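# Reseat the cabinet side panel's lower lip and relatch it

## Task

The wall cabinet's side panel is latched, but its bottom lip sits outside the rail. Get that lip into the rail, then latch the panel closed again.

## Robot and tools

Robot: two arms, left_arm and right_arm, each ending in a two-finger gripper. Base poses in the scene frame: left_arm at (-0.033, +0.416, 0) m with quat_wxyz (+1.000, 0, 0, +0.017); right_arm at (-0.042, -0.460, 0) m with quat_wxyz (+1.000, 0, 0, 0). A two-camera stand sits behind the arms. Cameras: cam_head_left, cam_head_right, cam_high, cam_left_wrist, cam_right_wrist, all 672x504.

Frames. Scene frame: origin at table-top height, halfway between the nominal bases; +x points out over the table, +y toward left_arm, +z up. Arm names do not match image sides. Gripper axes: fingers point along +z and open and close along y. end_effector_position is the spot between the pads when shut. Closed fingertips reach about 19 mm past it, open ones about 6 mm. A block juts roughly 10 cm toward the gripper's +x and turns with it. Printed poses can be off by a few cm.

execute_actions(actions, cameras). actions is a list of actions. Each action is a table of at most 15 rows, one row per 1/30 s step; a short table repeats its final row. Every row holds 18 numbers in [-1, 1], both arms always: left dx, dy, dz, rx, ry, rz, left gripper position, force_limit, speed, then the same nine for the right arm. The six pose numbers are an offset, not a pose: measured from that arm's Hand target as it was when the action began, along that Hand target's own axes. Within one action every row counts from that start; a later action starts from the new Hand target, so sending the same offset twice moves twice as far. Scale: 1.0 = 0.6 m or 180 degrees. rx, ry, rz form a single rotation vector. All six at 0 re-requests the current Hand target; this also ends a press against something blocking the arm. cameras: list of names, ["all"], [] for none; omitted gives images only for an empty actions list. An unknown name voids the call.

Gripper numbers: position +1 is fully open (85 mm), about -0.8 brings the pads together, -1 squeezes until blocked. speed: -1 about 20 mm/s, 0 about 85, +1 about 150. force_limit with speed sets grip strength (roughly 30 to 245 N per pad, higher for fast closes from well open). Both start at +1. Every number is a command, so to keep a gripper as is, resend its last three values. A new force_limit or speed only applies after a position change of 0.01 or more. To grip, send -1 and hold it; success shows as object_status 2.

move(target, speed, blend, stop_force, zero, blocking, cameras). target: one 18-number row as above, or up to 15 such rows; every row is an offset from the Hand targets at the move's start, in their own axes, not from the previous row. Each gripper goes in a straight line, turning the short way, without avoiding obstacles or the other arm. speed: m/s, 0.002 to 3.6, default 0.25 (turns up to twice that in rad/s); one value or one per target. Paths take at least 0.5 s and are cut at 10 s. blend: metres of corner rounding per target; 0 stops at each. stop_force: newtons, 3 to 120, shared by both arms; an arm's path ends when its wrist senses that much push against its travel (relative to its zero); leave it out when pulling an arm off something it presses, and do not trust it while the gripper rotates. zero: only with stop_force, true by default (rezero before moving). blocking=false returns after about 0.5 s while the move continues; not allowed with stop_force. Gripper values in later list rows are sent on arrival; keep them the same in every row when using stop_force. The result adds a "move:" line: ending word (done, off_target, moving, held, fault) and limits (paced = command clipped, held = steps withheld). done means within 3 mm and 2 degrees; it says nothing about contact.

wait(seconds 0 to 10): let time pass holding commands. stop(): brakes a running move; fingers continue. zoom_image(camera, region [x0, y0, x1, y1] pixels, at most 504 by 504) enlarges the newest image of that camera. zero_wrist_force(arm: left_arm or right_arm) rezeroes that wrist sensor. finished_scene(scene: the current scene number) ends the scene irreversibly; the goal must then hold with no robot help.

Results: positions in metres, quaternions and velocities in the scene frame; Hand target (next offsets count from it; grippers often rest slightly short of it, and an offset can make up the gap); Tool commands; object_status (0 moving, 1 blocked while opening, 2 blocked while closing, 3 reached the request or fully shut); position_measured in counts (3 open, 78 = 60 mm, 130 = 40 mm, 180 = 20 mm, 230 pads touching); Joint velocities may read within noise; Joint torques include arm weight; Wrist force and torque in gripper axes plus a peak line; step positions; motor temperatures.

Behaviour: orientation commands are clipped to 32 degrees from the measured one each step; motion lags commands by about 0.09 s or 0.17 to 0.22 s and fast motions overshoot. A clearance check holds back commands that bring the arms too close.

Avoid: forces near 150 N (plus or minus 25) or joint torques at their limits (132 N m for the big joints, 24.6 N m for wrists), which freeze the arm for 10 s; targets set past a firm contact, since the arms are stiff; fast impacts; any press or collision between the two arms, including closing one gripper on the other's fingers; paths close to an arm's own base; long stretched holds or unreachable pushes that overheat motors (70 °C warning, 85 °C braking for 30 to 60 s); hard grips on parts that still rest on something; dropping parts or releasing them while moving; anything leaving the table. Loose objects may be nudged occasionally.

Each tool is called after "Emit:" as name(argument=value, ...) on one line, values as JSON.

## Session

Emit:
execute_actions(actions=[])

Emit:
zoom_image(camera="cam_high", region=[240, 80, 480, 280])

Scene clock: 0.00 s.
left_arm: end_effector_position=(-0.0163, +0.0634, +0.2141) position_measured=3 object_status=3 end_effector_quat_wxyz=(-0.208, +0.830, +0.468, +0.221) | right_arm: end_effector_position=(+0.7853, -0.6177, +0.1730) position_measured=3 object_status=3 end_effector_quat_wxyz=(-0.127, -0.522, +0.834, -0.123)
Joint positions: left_arm=[-1.933 -1.528 1.801 -1.227 -1.586 0.22] | right_arm=[3.216 -2.539 -0.547 -1.741 1.233 -1.025]
Joint velocities: within noise
Joint torques (N m): no reading
Motor temperatures (°C): left_arm=[35 29 24 35 32 41] | right_arm=[29 22 36 28 47 29]
Wrist force (N): no reading
Wrist torque (N m): no reading
Wrist force, peak (N): no reading
Hand target: left_arm -0.0163, +0.0634, +0.2141; -0.208, +0.830, +0.468, +0.221 | right_arm +0.7853, -0.6177, +0.1730; -0.127, -0.522, +0.834, -0.123
Tool commands: left_gripper/position=+1.0 left_gripper/force_limit=+1.0 left_gripper/speed=+1.0 right_gripper/position=+1.0 right_gripper/force_limit=+1.0 right_gripper/speed=+1.0

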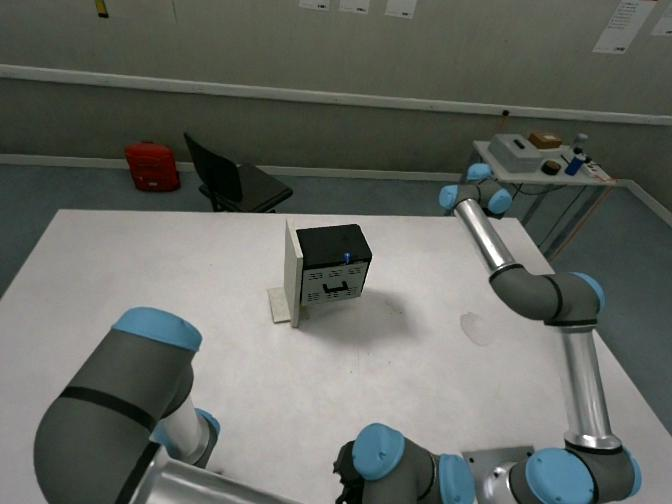

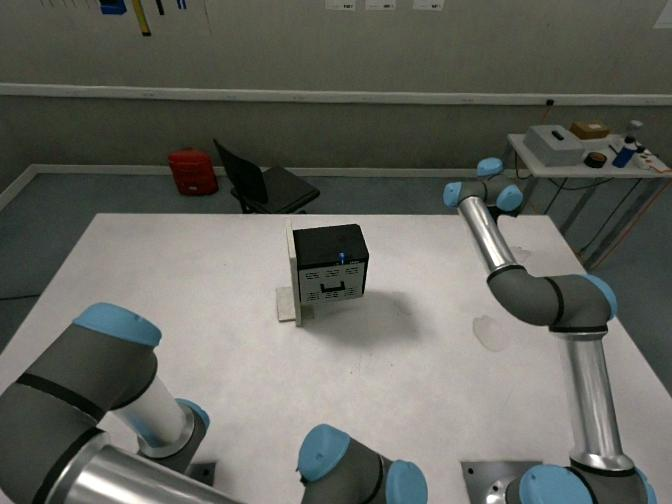

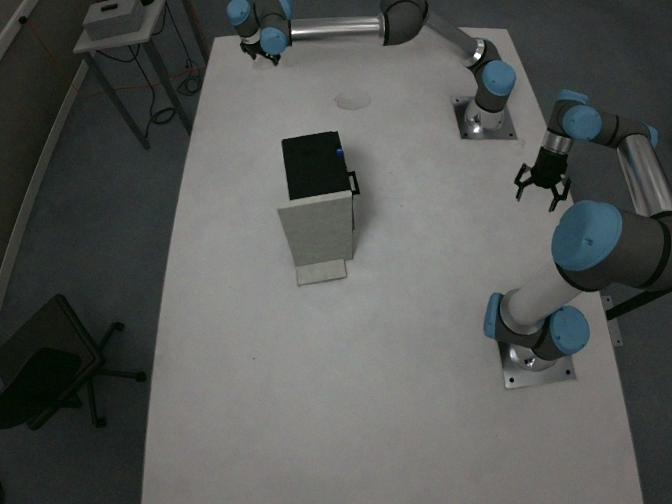

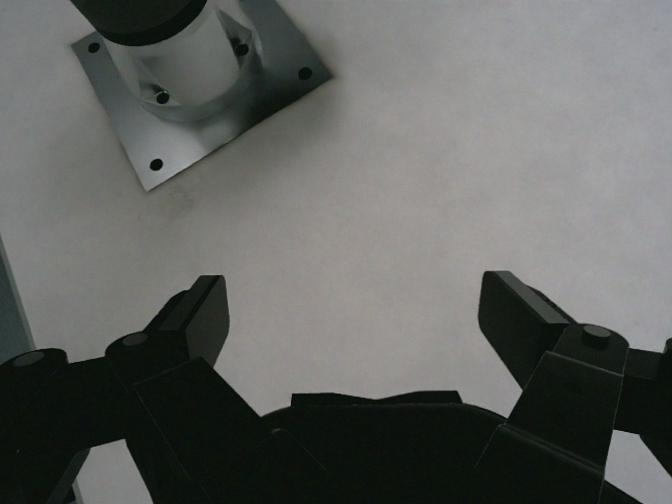

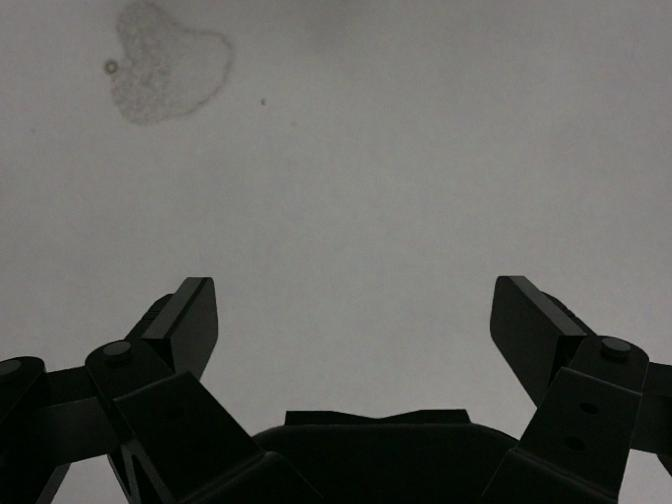

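Scaled by 2.100.

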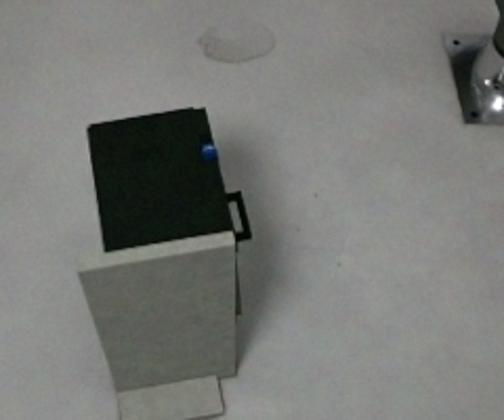

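Emit:
move(target=[[0.227,0.56,0.009,-0.4368,0.0172,-0.3246,1,1,1,-0.094,0.91,-0.685,0.332,0.066,-0.549,-0.1,0,0],[0.227,0.56,0.009,-0.4368,0.0172,-0.3246,1,1,1,-0.375,0.99,-0.723,0.332,0.066,-0.549,-0.1,0,0]], speed=0.35, blend=0.05, cameras=["cam_high","cam_left_wrist","cam_right_wrist"])

Emit:
zoom_image(camera="cam_high", region=[260, 100, 460, 260])

Scene clock: 30.27 s.
left_arm: end_effector_position=(+0.3398, -0.0001, +0.2396) position_measured=3 object_status=3 end_effector_quat_wxyz=(+0.454, +0.455, +0.542, +0.542) | right_arm: end_effector_position=(+0.3804, -0.0299, +0.4596) position_measured=141 object_status=3 end_effector_quat_wxyz=(+0.001, +0.924, +0.000, +0.383)
Joint positions: left_arm=[-1.635 -1.245 1.858 -0.616 -0.205 -1.568] | right_arm=[4.478 -1.538 -1.524 -1.422 0.811 -1.898]
Joint torques (N m): left_arm=[12.73 -24.87 -23.43 2.4 -1.53 -2] | right_arm=[-9.6 12.48 32.56 6.2 -0.15 -1.93]
Wrist force (N): left_arm=[-0.1 3.2 2.2] | right_arm=[0.0 0.9 -0.6]
Wrist torque (N m): left_arm=[0.21 -0.24 0.26] | right_arm=[0.20 -0.14 0.02]
Wrist force, peak (N): left_arm=[-0.4 3.2 2.7] | right_arm=[-0.1 1.6 -1.6]
Hand target: left_arm +0.3398, -0.0001, +0.2396; +0.454, +0.455, +0.542, +0.542 | right_arm +0.3804, -0.0299, +0.4596; +0.001, +0.924, +0.000, +0.383
Off the commanded pose: left_arm 0.000 m, 0 deg | right_arm 0.000 m, 0 deg.
move: done
Images, in order (width x height): cam_high 672x504, cam_left_wrist 672x504, cam_right_wrist 672x504.

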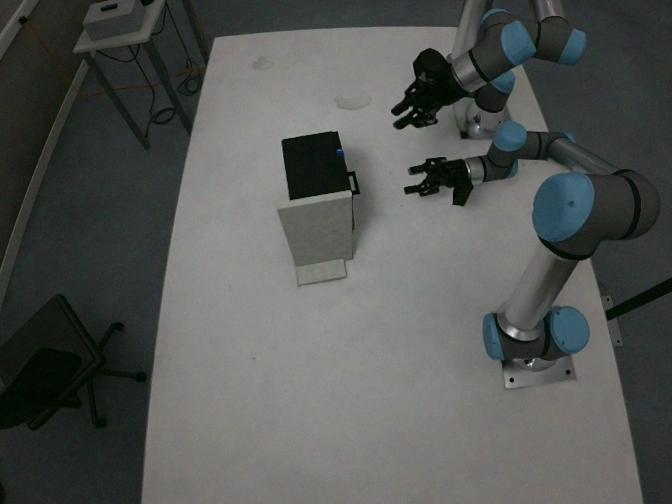

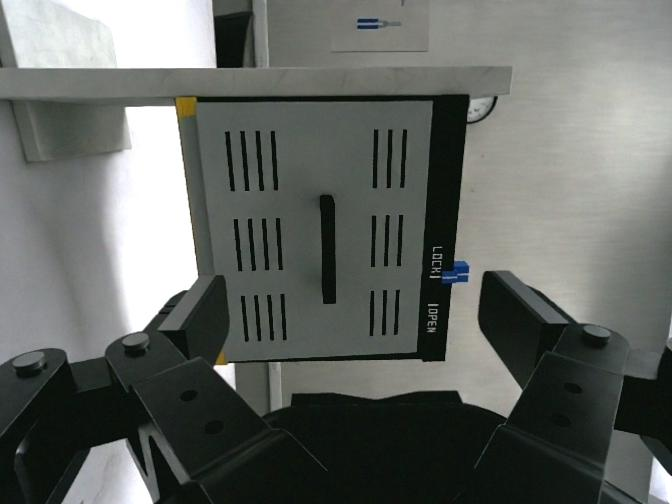

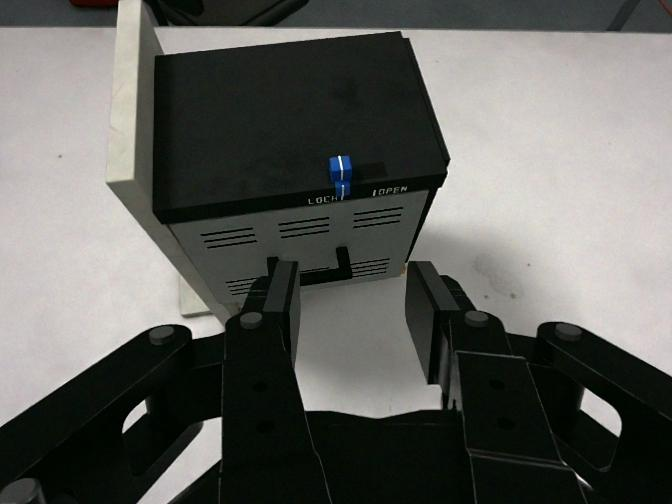

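Scaled by 2.520.

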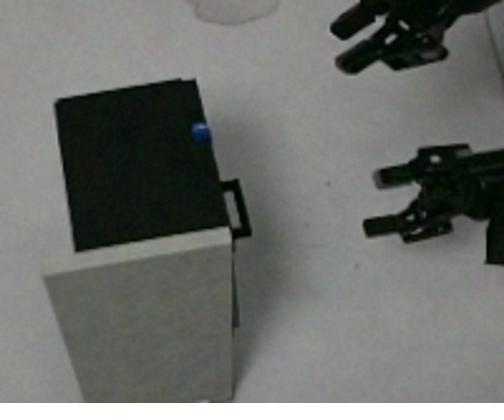

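Emit:
move(target=[-0.044,-0.02,0.15,0,0,0,1,1,1,0.033,0,0.167,0,0,0,-0.1,0,0], speed=0.15, cameras=["cam_left_wrist","cam_right_wrist"])

Scene clock: 63.33 s.
left_arm: end_effector_position=(+0.4329, -0.0104, +0.2276) position_measured=3 object_status=3 end_effector_quat_wxyz=(+0.454, +0.455, +0.542, +0.542) | right_arm: end_effector_position=(+0.4652, -0.0299, +0.4030) position_measured=141 object_status=3 end_effector_quat_wxyz=(+0.001, +0.924, +0.000, +0.383)
Joint positions: left_arm=[-1.442 -1.148 1.752 -0.628 -0.012 -1.547] | right_arm=[4.316 -1.662 -1.574 -1.107 0.859 -2.107]
Joint torques (N m): left_arm=[13.99 -30.99 -24.93 -2 1.04 1.37] | right_arm=[-9.73 17.09 31.23 6.32 0.09 -1.51]
Wrist force (N): left_arm=[-0.3 3.1 2.3] | right_arm=[-0.2 0.9 -0.5]
Wrist torque (N m): left_arm=[0.18 -0.23 0.17] | right_arm=[0.20 -0.12 0.03]
Wrist force, peak (N): left_arm=[-0.5 3.0 3.3] | right_arm=[-0.1 1.0 -1.8]
Hand target: left_arm +0.4330, -0.0105, +0.2275; +0.454, +0.455, +0.542, +0.542 | right_arm +0.4653, -0.0299, +0.4029; +0.001, +0.924, +0.000, +0.383
Off the commanded pose: left_arm 0.000 m, 0 deg | right_arm 0.000 m, 0 deg.
move: done
Images, in order (width x height): cam_left_wrist 672x504, cam_right_wrist 672x504.

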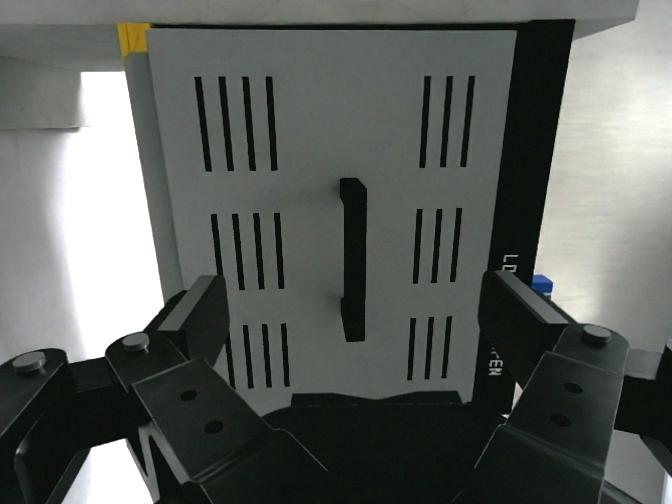

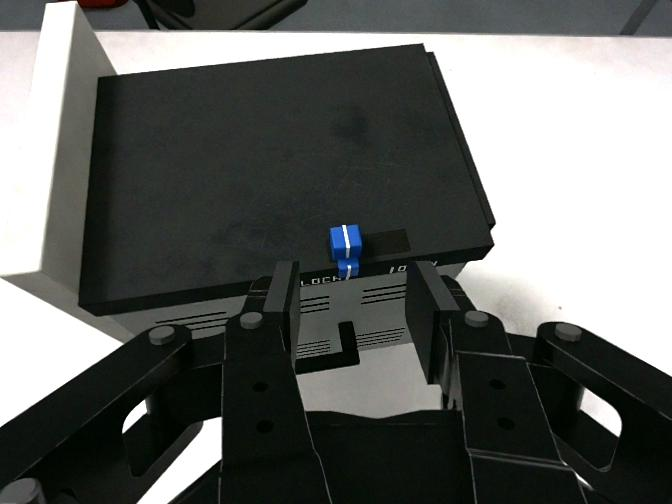

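Emit:
move(target=[-0.01,0.005,0.075,0,0,0,1,1,1,0,-0.003,0.067,0,0,0,-0.1,0,0], speed=0.06, stop_force=6, cameras=["cam_left_wrist","cam_right_wrist","cam_high"])

Emit:
zoom_image(camera="cam_high", region=[320, 140, 420, 230])

Scene clock: 87.30 s.
left_arm: end_effector_position=(+0.4784, -0.0085, +0.2305) position_measured=3 object_status=3 end_effector_quat_wxyz=(+0.454, +0.455, +0.542, +0.542) end_effector_velocity=(+0.000, +0.000, +0.000) end_effector_angular_velocity=(+0.001, +0.001, -0.001) | right_arm: end_effector_position=(+0.4938, -0.0281, +0.3745) position_measured=141 object_status=3 end_effector_quat_wxyz=(+0.001, +0.924, +0.000, +0.383)
Joint positions: left_arm=[-1.354 -1.109 1.681 -0.569 0.076 -1.574] | right_arm=[4.268 -1.721 -1.59 -0.995 0.877 -2.165]
Joint velocities: left_arm=[0 0.001 -0.001 0.007 0.001 -0.006] | right_arm=[within noise]
Joint torques (N m): left_arm=[13.27 -32.96 -23.5 1.87 0.91 -1.97] | right_arm=[-9.64 21.25 14.52 6.35 -0.09 -1.75]
Wrist force (N): left_arm=[-0.4 3.3 2.6] | right_arm=[-0.1 0.8 -0.5]
Wrist torque (N m): left_arm=[0.24 -0.21 0.27] | right_arm=[0.18 -0.14 0.04]
Wrist force, peak (N): left_arm=[-0.6 3.3 2.9] | right_arm=[-0.2 0.9 -1.2]
Hand target: left_arm +0.4784, -0.0085, +0.2305; +0.454, +0.455, +0.542, +0.542 | right_arm +0.4938, -0.0281, +0.3745; +0.001, +0.924, +0.000, +0.383
Off the commanded pose: left_arm 0.000 m, 0 deg | right_arm 0.000 m, 0 deg.
move: done
Images, in order (width x height): cam_high 672x504, cam_left_wrist 672x504, cam_right_wrist 672x504.

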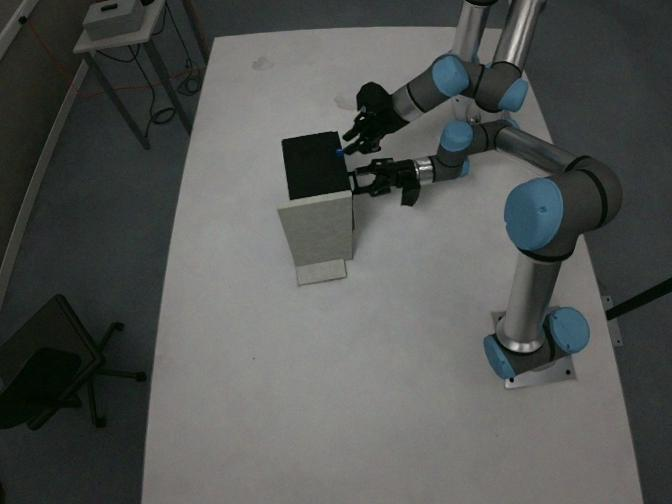

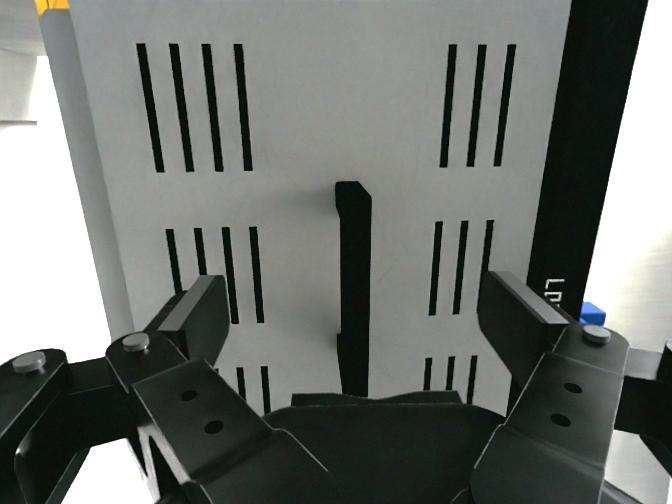

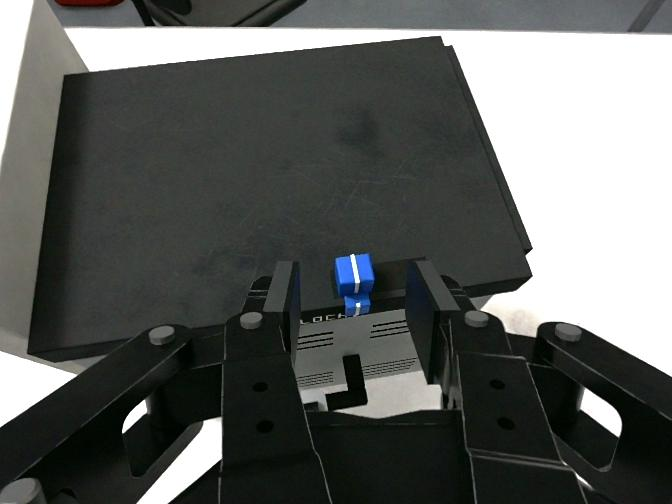

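Scaled by 5.040.

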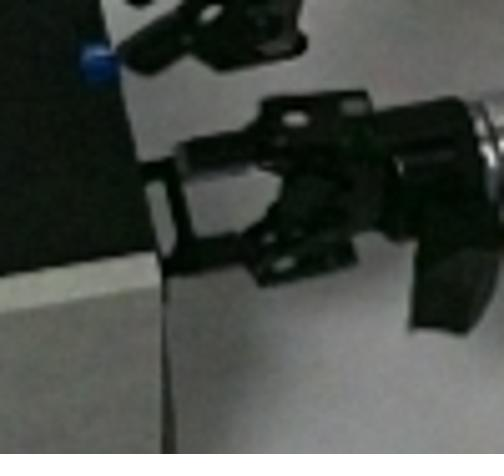

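Emit:
move(target=[0,0,0,0,0,0,-1,-0.5,-1,0.009,0.003,0.032,0,0,0,-0.1,0,0], speed=0.04)

Emit:
wait(seconds=1.5, cameras=["cam_left_wrist","cam_right_wrist"])

Scene clock: 99.07 s.
left_arm: end_effector_position=(+0.4784, -0.0085, +0.2305) position_measured=208 object_status=0 end_effector_quat_wxyz=(+0.454, +0.455, +0.542, +0.542) | right_arm: end_effector_position=(+0.5112, -0.0300, +0.3648) position_measured=141 object_status=3 end_effector_quat_wxyz=(+0.001, +0.924, +0.000, +0.383)
Joint positions: left_arm=[-1.354 -1.108 1.681 -0.568 0.076 -1.575] | right_arm=[4.238 -1.752 -1.584 -0.948 0.889 -2.2]
Joint torques (N m): left_arm=[12.59 -31.42 -23.99 1.6 0.9 -1.75] | right_arm=[-9.36 22.63 30.98 6.41 -0.03 -1.69]
Wrist force (N): left_arm=[0.7 5.9 -3.2] | right_arm=[0.0 0.5 -0.5]
Wrist torque (N m): left_arm=[0.36 -0.20 0.26] | right_arm=[0.15 -0.16 0.04]
Wrist force, peak (N): left_arm=[0.8 6.1 -3.1] | right_arm=[0.0 0.9 -0.7]
Hand target: left_arm +0.4784, -0.0085, +0.2305; +0.454, +0.455, +0.542, +0.542 | right_arm +0.5112, -0.0300, +0.3648; +0.001, +0.924, +0.000, +0.383
Off the commanded pose: left_arm 0.000 m, 0 deg | right_arm 0.000 m, 0 deg.
move: done

Scene clock: 100.57 s.
left_arm: end_effector_position=(+0.4784, -0.0085, +0.2305) position_measured=208 object_status=2 end_effector_quat_wxyz=(+0.454, +0.455, +0.542, +0.542) | right_arm: end_effector_position=(+0.5112, -0.0300, +0.3648) position_measured=141 object_status=3 end_effector_quat_wxyz=(+0.001, +0.924, +0.000, +0.383)
Joint positions: left_arm=[-1.354 -1.108 1.681 -0.568 0.076 -1.575] | right_arm=[4.238 -1.752 -1.584 -0.948 0.889 -2.2]
Joint torques (N m): left_arm=[13.57 -33.29 -21.45 1.24 1 -1.86] | right_arm=[-9.57 22.02 31.08 6.31 0.02 -1.73]
Wrist force (N): left_arm=[0.5 6.3 -3.0] | right_arm=[-0.2 0.9 -0.5]
Wrist torque (N m): left_arm=[0.43 -0.17 0.26] | right_arm=[0.20 -0.12 0.04]
Wrist force, peak (N): left_arm=[0.5 6.3 -3.0] | right_arm=[-0.2 0.9 -0.5]
Hand target: left_arm +0.4784, -0.0085, +0.2305; +0.454, +0.455, +0.542, +0.542 | right_arm +0.5112, -0.0300, +0.3648; +0.001, +0.924, +0.000, +0.383
Tool commands: left_gripper/position=-1.0 left_gripper/force_limit=-0.5 left_gripper/speed=-1.0 right_gripper/position=-0.1 right_gripper/force_limit=+0.0 right_gripper/speed=+0.0
Off the commanded pose: left_arm 0.000 m, 0 deg | right_arm 0.000 m, 0 deg.
wait: 1.50 s; at rest by 0.17 s
Images, in order (width x height): cam_left_wrist 672x504, cam_right_wrist 672x504.

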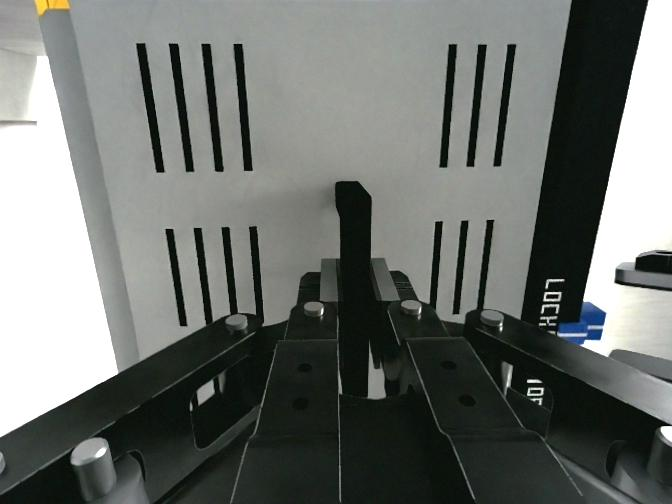

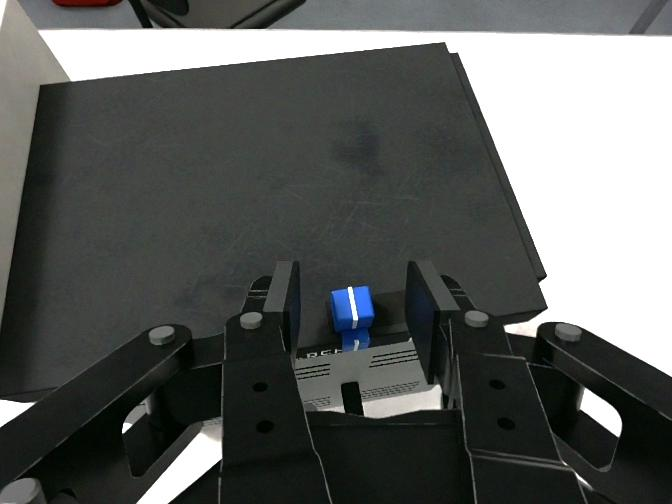

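Emit:
move(target=[0,0,0,0,0,0,-1,-0.5,-1,0.006,0.085,0.014,0,0,0,-0.1,0,0], speed=0.05, stop_force=18, cameras=["cam_left_wrist","cam_right_wrist"])

Scene clock: 109.53 s.
left_arm: end_effector_position=(+0.4784, -0.0085, +0.2305) position_measured=208 object_status=2 end_effector_quat_wxyz=(+0.454, +0.455, +0.542, +0.542) | right_arm: end_effector_position=(+0.5197, -0.0810, +0.3615) position_measured=141 object_status=3 end_effector_quat_wxyz=(+0.001, +0.924, +0.000, +0.383)
Joint positions: left_arm=[-1.354 -1.108 1.681 -0.568 0.076 -1.575] | right_arm=[4.178 -1.685 -1.681 -0.875 0.915 -2.269]
Joint torques (N m): left_arm=[12.13 -33.27 -16.12 -0.48 0.43 -1.71] | right_arm=[-9.45 39.42 13.57 6.33 -0.01 -1.88]
Wrist force (N): left_arm=[1.1 6.2 -3.0] | right_arm=[-0.1 0.9 -0.6]
Wrist torque (N m): left_arm=[0.41 -0.26 0.26] | right_arm=[0.19 -0.14 0.03]
Wrist force, peak (N): left_arm=[0.6 6.3 -3.0] | right_arm=[0.0 1.2 -0.6]
Hand target: left_arm +0.4784, -0.0085, +0.2305; +0.454, +0.455, +0.542, +0.542 | right_arm +0.5197, -0.0810, +0.3615; +0.001, +0.924, +0.000, +0.383
Off the commanded pose: left_arm 0.000 m, 0 deg | right_arm 0.000 m, 0 deg.
move: done
Images, in order (width x height): cam_left_wrist 672x504, cam_right_wrist 672x504.

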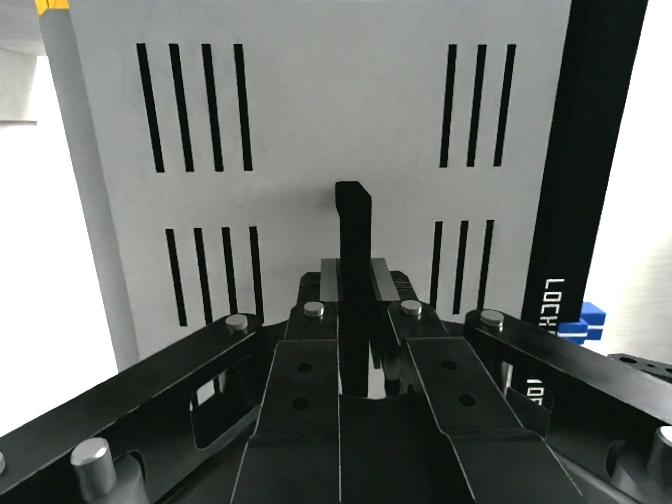

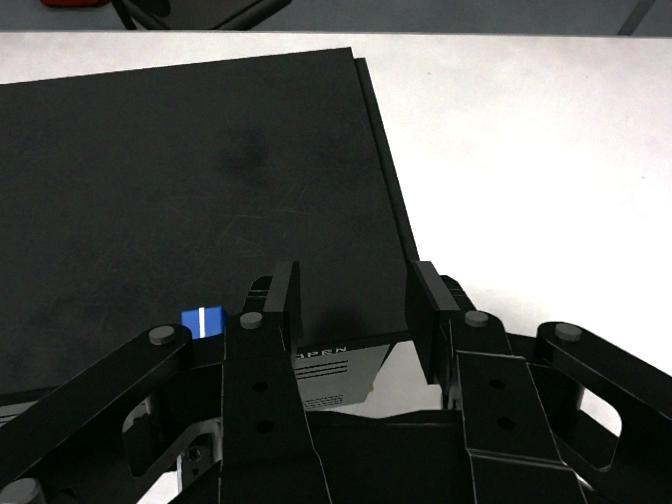

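Emit:
move(target=[[0,0,0,0,0,0,-1,-0.5,-1,0,0,-0.06,0,0,0,-0.1,0,0],[0,0,0,0,0,0,-1,-0.5,-1,0,-0.085,-0.06,0,0,0,-0.1,0,0],[0,0,0,0,0,0,-1,-0.5,-1,0,-0.085,0.008,0,0,0,-0.1,0,0],[0,0,0,0,0,0,-1,-0.5,-1,0.008,0,0.02,0,0,0,-0.1,0,0]], speed=[0.15,0.15,0.08,0.05], stop_force=18, cameras=["cam_left_wrist","cam_right_wrist"])

Scene clock: 124.40 s.
left_arm: end_effector_position=(+0.4784, -0.0085, +0.2305) position_measured=208 object_status=2 end_effector_quat_wxyz=(+0.454, +0.455, +0.542, +0.542) | right_arm: end_effector_position=(+0.5292, -0.0664, +0.3569) position_measured=141 object_status=3 end_effector_quat_wxyz=(+0.001, +0.924, +0.000, +0.383)
Joint positions: left_arm=[-1.354 -1.108 1.681 -0.568 0.076 -1.575] | right_arm=[4.177 -1.728 -1.644 -0.869 0.916 -2.27]
Joint torques (N m): left_arm=[11.8 -52.4 -16.63 -1.76 -1.37 -1.42] | right_arm=[-4.24 23.33 27.22 -1.63 -4.13 1.28]
Wrist force (N): left_arm=[-0.3 -0.7 1.5] | right_arm=[-0.3 -16.6 -1.7]
Wrist torque (N m): left_arm=[0.47 -0.20 0.27] | right_arm=[0.40 -0.18 0.13]
Wrist force, peak (N): left_arm=[-3.5 5.7 -2.3] | right_arm=[-0.6 -40.5 -1.9]
Hand target: left_arm +0.4784, -0.0085, +0.2305; +0.454, +0.455, +0.542, +0.542 | right_arm +0.5292, -0.0664, +0.3569; +0.001, +0.924, +0.000, +0.383 (not the last commanded pose)
Off the commanded pose: left_arm 0.000 m, 0 deg | right_arm 0.015 m, 0 deg.
move: contact (right_arm); path passed 3 of 4 targets
Images, in order (width x height): cam_left_wrist 672x504, cam_right_wrist 672x504.

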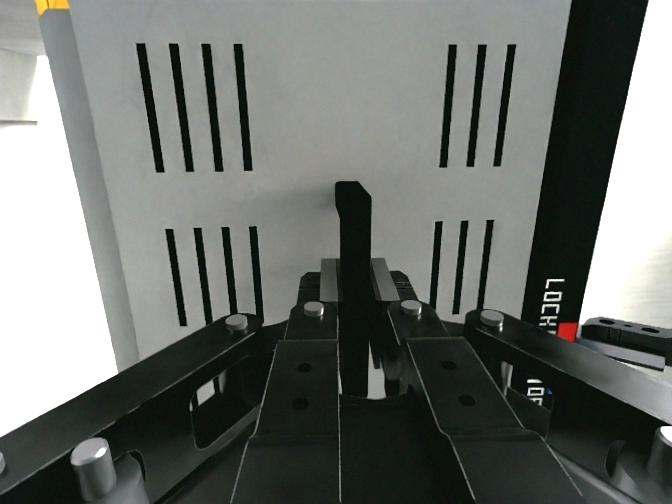

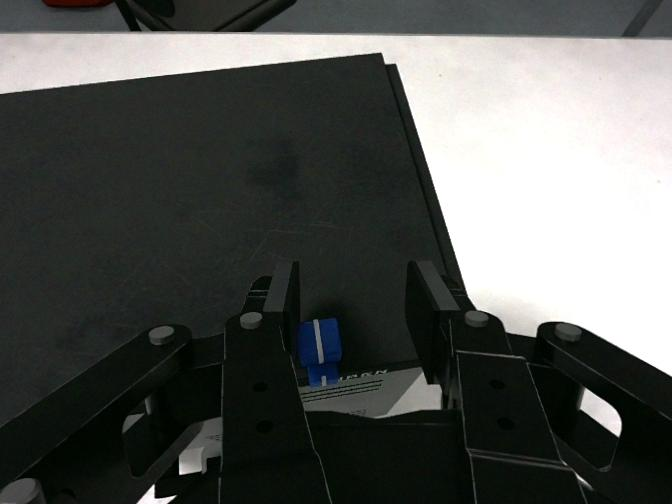

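Emit:
move(target=[[0,0,0,0,0,0,-1,-0.5,-1,0,-0.008,0,0,0,0,-0.1,0,0],[0,0,-0.1,0,0,0,-1,-0.5,-1,0,-0.008,-0.1,0,0,0,-0.1,0,0],[0,0.032,-0.1,-0.067,0,0,-1,-0.5,-1,0,-0.008,-0.15,0,0,0,-0.1,0,0],[0,0.032,-0.027,-0.067,0,0,-1,-0.5,-1,0,-0.008,-0.15,0,0,0,-0.1,0,0]], speed=0.1, cameras=["cam_left_wrist","cam_right_wrist"])

Emit:
zoom_image(camera="cam_left_wrist", region=[0, 0, 110, 90])

Scene clock: 142.07 s.
left_arm: end_effector_position=(+0.4624, -0.0114, +0.2497) position_measured=208 object_status=2 end_effector_quat_wxyz=(+0.499, +0.404, +0.482, +0.596) | right_arm: end_effector_position=(+0.4655, -0.0615, +0.4204) position_measured=141 object_status=3 end_effector_quat_wxyz=(+0.001, +0.924, +0.000, +0.383)
Joint positions: left_arm=[-1.374 -0.703 1.45 1.077 -0.217 -3.4] | right_arm=[4.291 -1.601 -1.599 -1.123 0.868 -2.138]
Joint torques (N m): left_arm=[12.88 -45.02 -8.56 4.72 -4.22 -1.6] | right_arm=[7.18 35.87 31.15 0.52 -2.84 1.67]
Wrist force (N): left_arm=[-0.2 -0.8 1.6] | right_arm=[1.0 0.9 -0.6]
Wrist torque (N m): left_arm=[0.32 -0.29 0.21] | right_arm=[0.20 -0.31 -0.05]
Wrist force, peak (N): left_arm=[0.1 -1.0 3.4] | right_arm=[-0.4 -16.9 -1.7]
Hand target: left_arm +0.4624, -0.0114, +0.2497; +0.500, +0.404, +0.482, +0.596 | right_arm +0.4655, -0.0615, +0.4204; +0.001, +0.924, +0.000, +0.383
Off the commanded pose: left_arm 0.000 m, 0 deg | right_arm 0.000 m, 0 deg.
move: done
Images, in order (width x height): cam_left_wrist 672x504, cam_right_wrist 672x504.

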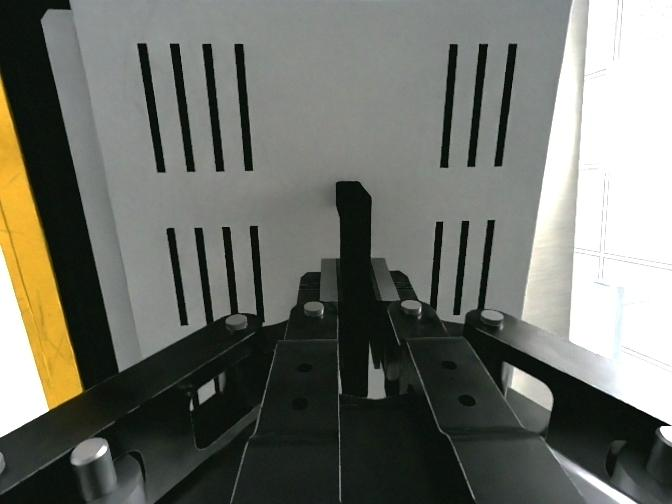

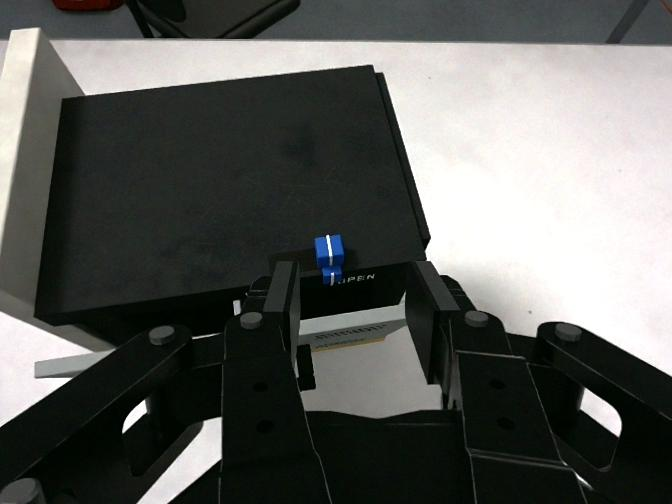

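Scaled by 4.582.

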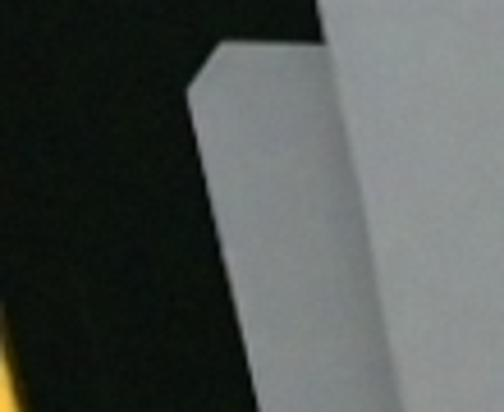

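Emit:
move(target=[0,-0.048,-0.01,0,0,0,-1,-0.5,-1,0,0,0,0,0,0,-0.1,0,0], speed=0.03, stop_force=8, cameras=["cam_left_wrist","cam_right_wrist"])

Emit:
zoom_image(camera="cam_left_wrist", region=[0, 0, 110, 90])

Emit:
zoom_image(camera="cam_right_wrist", region=[280, 250, 440, 400])

Scene clock: 151.33 s.
left_arm: end_effector_position=(+0.4625, -0.0113, +0.2231) position_measured=208 object_status=2 end_effector_quat_wxyz=(+0.500, +0.404, +0.482, +0.596) | right_arm: end_effector_position=(+0.4655, -0.0615, +0.4204) position_measured=141 object_status=3 end_effector_quat_wxyz=(+0.001, +0.924, +0.000, +0.383)
Joint positions: left_arm=[-1.374 -0.659 1.45 1.038 -0.217 -3.405] | right_arm=[4.291 -1.601 -1.599 -1.123 0.868 -2.138]
Joint torques (N m): left_arm=[9.6 -64.54 -7.26 4.96 -2.77 0.72] | right_arm=[7.29 35.08 31.93 0.48 -2.72 1.55]
Wrist force (N): left_arm=[-0.4 0.0 2.9] | right_arm=[1.0 1.0 -0.7]
Wrist torque (N m): left_arm=[0.16 -0.24 0.12] | right_arm=[0.20 -0.31 -0.06]
Wrist force, peak (N): left_arm=[0.0 11.0 0.1] | right_arm=[1.2 1.1 -0.7]
Hand target: left_arm +0.4625, -0.0113, +0.2231; +0.500, +0.404, +0.482, +0.596 (not the last commanded pose) | right_arm +0.4655, -0.0615, +0.4204; +0.001, +0.924, +0.000, +0.383
Off the commanded pose: left_arm 0.003 m, 0 deg | right_arm 0.000 m, 0 deg.
move: contact (left_arm)
Images, in order (width x height): cam_left_wrist 672x504, cam_right_wrist 672x504.

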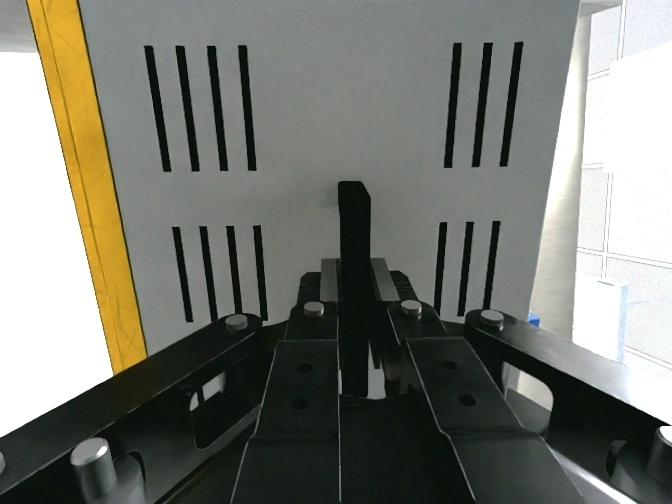

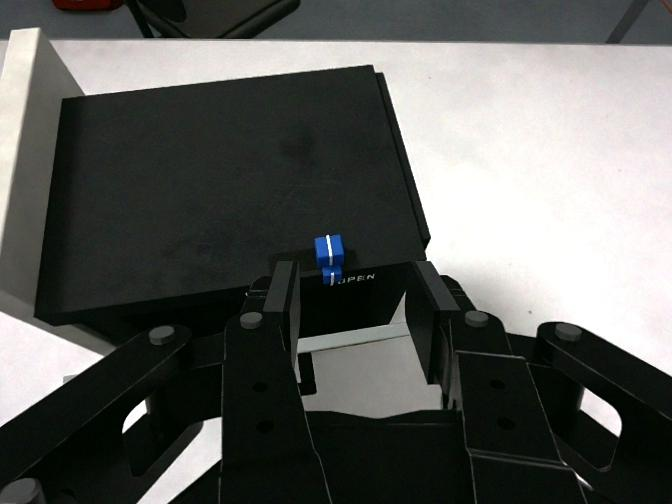

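Scaled by 4.582.

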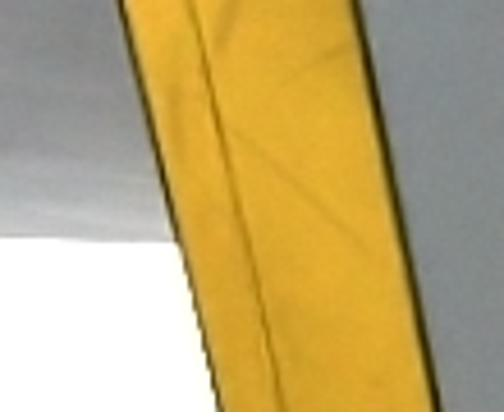

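Scaled by 3.150.

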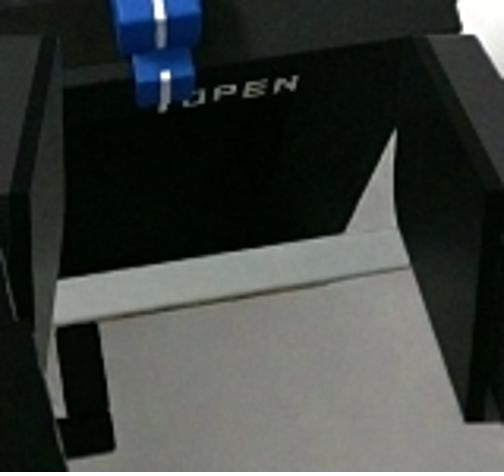

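Emit:
move(target=[[0,0.0045,0.016,0.0333,0,0,-1,-0.5,-1,0,0,0.05,0,0,0,-0.1,0,0],[0,0.0078,0.034,0.07,0,0,-1,-0.5,-1,0,0,0.15,0,0,0,-0.1,0,0]], speed=0.06)

Emit:
move(target=[0,0,0.02,0,0,0,-1,-0.5,-1,0,0,0,0,0,0,-0.1,0,0], speed=0.015, stop_force=15, cameras=["cam_left_wrist","cam_right_wrist"])

Scene clock: 164.77 s.
left_arm: end_effector_position=(+0.4809, -0.0082, +0.2316) position_measured=208 object_status=2 end_effector_quat_wxyz=(+0.454, +0.442, +0.539, +0.555) | right_arm: end_effector_position=(+0.5292, -0.0616, +0.3569) position_measured=141 object_status=3 end_effector_quat_wxyz=(+0.001, +0.924, +0.000, +0.383)
Joint positions: left_arm=[-1.349 -0.709 1.597 1.793 -0.064 -4.251] | right_arm=[4.182 -1.735 -1.634 -0.874 0.914 -2.265]
Joint torques (N m): left_arm=[13.63 -62.59 -6.66 3.08 -2.42 -1.34] | right_arm=[-9.51 21.06 31.22 6.25 0.13 -1.93]
Wrist force (N): left_arm=[-1.3 -0.9 1.7] | right_arm=[1.2 1.0 -0.6]
Wrist torque (N m): left_arm=[0.35 -0.20 0.15] | right_arm=[0.22 -0.35 0.04]
Wrist force, peak (N): left_arm=[-7.9 3.3 0.7] | right_arm=[1.2 1.0 -1.1]
Hand target: left_arm +0.4812, -0.0080, +0.2319; +0.452, +0.457, +0.544, +0.539 | right_arm +0.5292, -0.0616, +0.3569; +0.001, +0.924, +0.000, +0.383
Off the commanded pose: left_arm 0.000 m, 3 deg | right_arm 0.000 m, 0 deg.
move: off_target (left_arm)

Scene clock: 166.33 s.
left_arm: end_effector_position=(+0.4828, -0.0078, +0.2316) position_measured=208 object_status=2 end_effector_quat_wxyz=(+0.454, +0.443, +0.539, +0.554) | right_arm: end_effector_position=(+0.5292, -0.0616, +0.3569) position_measured=141 object_status=3 end_effector_quat_wxyz=(+0.001, +0.924, +0.000, +0.383)
Joint positions: left_arm=[-1.346 -0.713 1.614 1.838 -0.068 -4.309] | right_arm=[4.182 -1.735 -1.634 -0.874 0.914 -2.265]
Joint torques (N m): left_arm=[-5.61 -44.44 -18.34 -1.03 0.43 1.62] | right_arm=[-10.62 21.24 30.01 6.24 -0.02 -1.88]
Wrist force (N): left_arm=[-3.2 -0.9 -6.3] | right_arm=[1.0 1.0 -0.6]
Wrist torque (N m): left_arm=[0.36 -0.21 0.07] | right_arm=[0.22 -0.31 0.04]
Wrist force, peak (N): left_arm=[5.9 2.8 -30.8] | right_arm=[1.2 1.0 -0.7]
Hand target: left_arm +0.4828, -0.0078, +0.2316; +0.454, +0.443, +0.539, +0.554 (not the last commanded pose) | right_arm +0.5292, -0.0616, +0.3569; +0.001, +0.924, +0.000, +0.383
Off the commanded pose: left_arm 0.010 m, 2 deg | right_arm 0.000 m, 0 deg.
move: contact (left_arm)
Images, in order (width x height): cam_left_wrist 672x504, cam_right_wrist 672x504.

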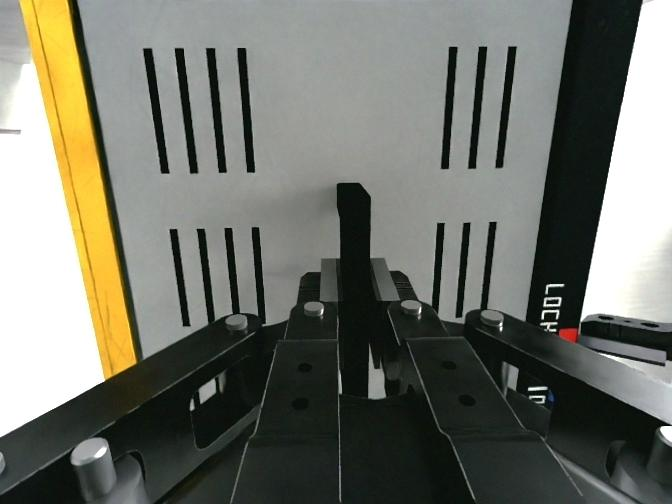

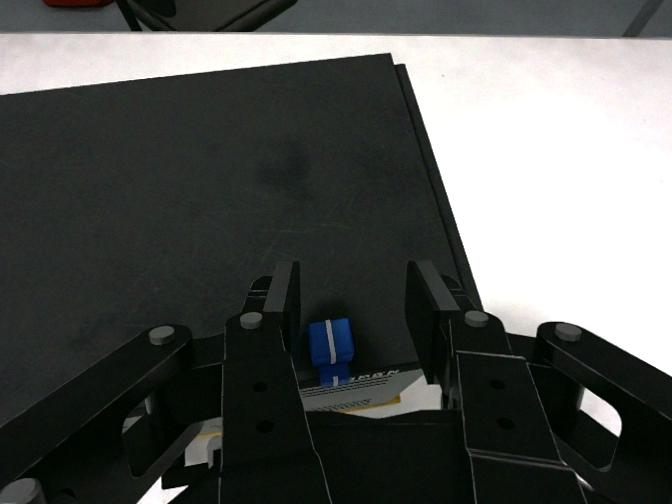

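Emit:
move(target=[0,0,0,0,0,0,-1,-0.5,-1,-0.009,-0.105,-0.011,0,0,0,-0.1,0,0], speed=0.05, stop_force=20, cameras=["cam_left_wrist","cam_right_wrist"])

Scene clock: 175.80 s.
left_arm: end_effector_position=(+0.4828, -0.0078, +0.2316) position_measured=208 object_status=2 end_effector_quat_wxyz=(+0.454, +0.443, +0.539, +0.554) | right_arm: end_effector_position=(+0.5231, -0.0173, +0.3574) position_measured=141 object_status=3 end_effector_quat_wxyz=(+0.000, +0.924, +0.000, +0.383)
Joint positions: left_arm=[-1.346 -0.713 1.614 1.838 -0.068 -4.308] | right_arm=[4.23 -1.797 -1.549 -0.93 0.893 -2.21]
Joint torques (N m): left_arm=[-7.09 -43.55 -18.94 -1.02 0.36 1.76] | right_arm=[3.5 40.25 15.83 8.07 2.97 -1.72]
Wrist force (N): left_arm=[-3.2 -0.9 -5.7] | right_arm=[6.0 18.8 -0.3]
Wrist torque (N m): left_arm=[0.34 -0.20 0.08] | right_arm=[0.01 -0.29 -0.22]
Wrist force, peak (N): left_arm=[-3.4 -1.0 -6.4] | right_arm=[5.6 41.7 -1.5]
Hand target: left_arm +0.4828, -0.0078, +0.2316; +0.454, +0.443, +0.539, +0.554 | right_arm +0.5231, -0.0173, +0.3574; +0.000, +0.924, +0.000, +0.383 (not the last commanded pose)
Off the commanded pose: left_arm 0.000 m, 0 deg | right_arm 0.019 m, 0 deg.
move: contact (right_arm)
Images, in order (width x height): cam_left_wrist 672x504, cam_right_wrist 672x504.

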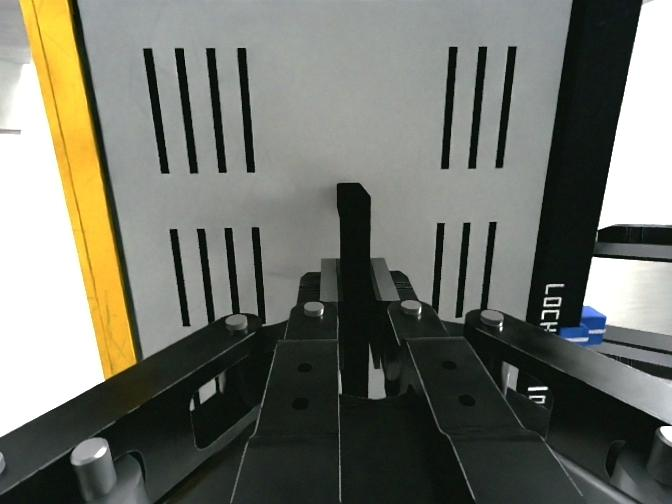

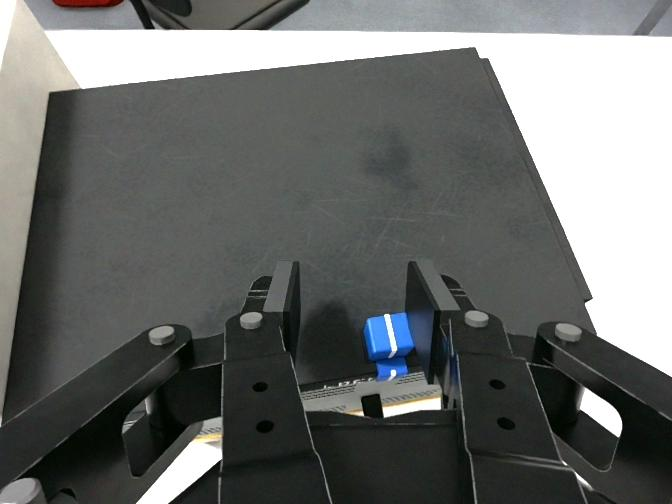

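Locked. Test pull.

Emit:
move(target=[0,0,-0.03,0,0,0,-1,-0.5,-1,0,0.01,-0.05,0,0,0,-0.1,0,0], speed=0.03, stop_force=12)

Emit:
move(target=[[0,0,0.001,0,0,0,0,-0.5,-1,0,0,-0.05,0,0,0,-0.1,0,0],[0,0,-0.2,0,0,0,0,-0.5,-1,0,0,-0.15,0,0,0,-0.1,0,0]], speed=0.12, cameras=["cam_left_wrist","cam_right_wrist"])

Scene clock: 183.57 s.
left_arm: end_effector_position=(+0.4802, -0.0083, +0.2314) position_measured=208 object_status=2 end_effector_quat_wxyz=(+0.454, +0.443, +0.539, +0.554) | right_arm: end_effector_position=(+0.5018, -0.0233, +0.3786) position_measured=141 object_status=3 end_effector_quat_wxyz=(+0.000, +0.924, +0.000, +0.383)
Joint positions: left_arm=[-1.351 -0.713 1.612 1.824 -0.063 -4.292] | right_arm=[4.259 -1.742 -1.557 -1 0.881 -2.176]
Joint torques (N m): left_arm=[14.4 -57.83 -4.38 2.81 -1.75 -1.56] | right_arm=[7.47 41.31 14.65 0.52 -2.73 1.59]
Wrist force (N): left_arm=[-0.4 7.0 0.5] | right_arm=[0.1 2.1 -0.7]
Wrist torque (N m): left_arm=[0.29 -0.21 0.16] | right_arm=[0.39 -0.18 -0.05]
Wrist force, peak (N): left_arm=[-2.6 5.3 22.5] | right_arm=[6.2 18.9 -0.2]
Hand target: left_arm +0.4802, -0.0083, +0.2314; +0.454, +0.443, +0.539, +0.554 (not the last commanded pose) | right_arm +0.5018, -0.0233, +0.3786; +0.000, +0.924, +0.000, +0.383
Off the commanded pose: left_arm 0.015 m, 0 deg | right_arm 0.000 m, 0 deg.
move: contact (left_arm)

Scene clock: 187.77 s.
left_arm: end_effector_position=(+0.3625, -0.0318, +0.2283) position_measured=128 object_status=3 end_effector_quat_wxyz=(+0.454, +0.444, +0.539, +0.554) | right_arm: end_effector_position=(+0.4381, -0.0232, +0.4421) position_measured=141 object_status=3 end_effector_quat_wxyz=(+0.000, +0.924, +0.000, +0.383)
Joint positions: left_arm=[-1.585 -0.797 1.863 2.216 0.178 -4.848] | right_arm=[4.37 -1.629 -1.5 -1.259 0.841 -2.04]
Joint torques (N m): left_arm=[1.22 -53.96 -3.49 1.76 1.27 -1.76] | right_arm=[7.51 37.16 31 0.53 -2.83 1.82]
Wrist force (N): left_arm=[-0.3 3.3 2.2] | right_arm=[0.1 2.3 -0.6]
Wrist torque (N m): left_arm=[0.23 -0.22 0.27] | right_arm=[0.42 -0.16 -0.06]
Wrist force, peak (N): left_arm=[-0.4 6.9 0.3] | right_arm=[0.0 2.4 -1.0]
Hand target: left_arm +0.3625, -0.0317, +0.2283; +0.454, +0.443, +0.539, +0.554 | right_arm +0.4381, -0.0232, +0.4421; +0.000, +0.924, +0.000, +0.383
Off the commanded pose: left_arm 0.000 m, 0 deg | right_arm 0.000 m, 0 deg.
move: done
Images, in order (width x height): cam_left_wrist 672x504, cam_right_wrist 672x504.

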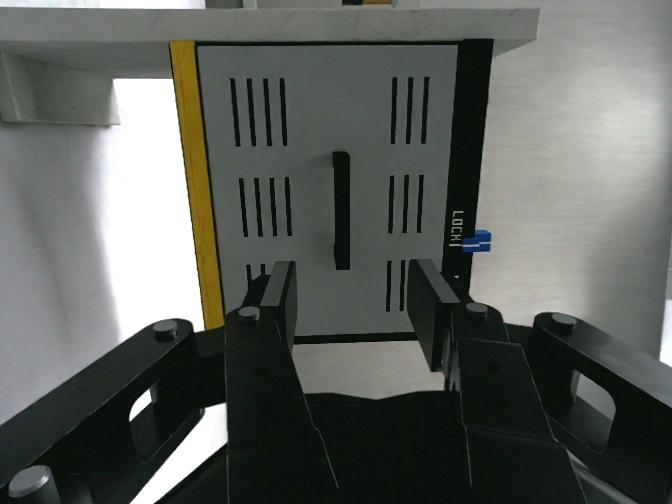

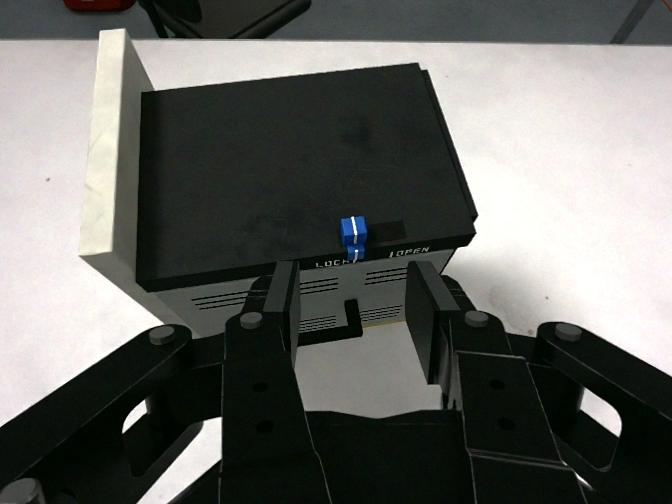

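Emit:
finished_scene(scene=2)

The scene is finished: the task was done.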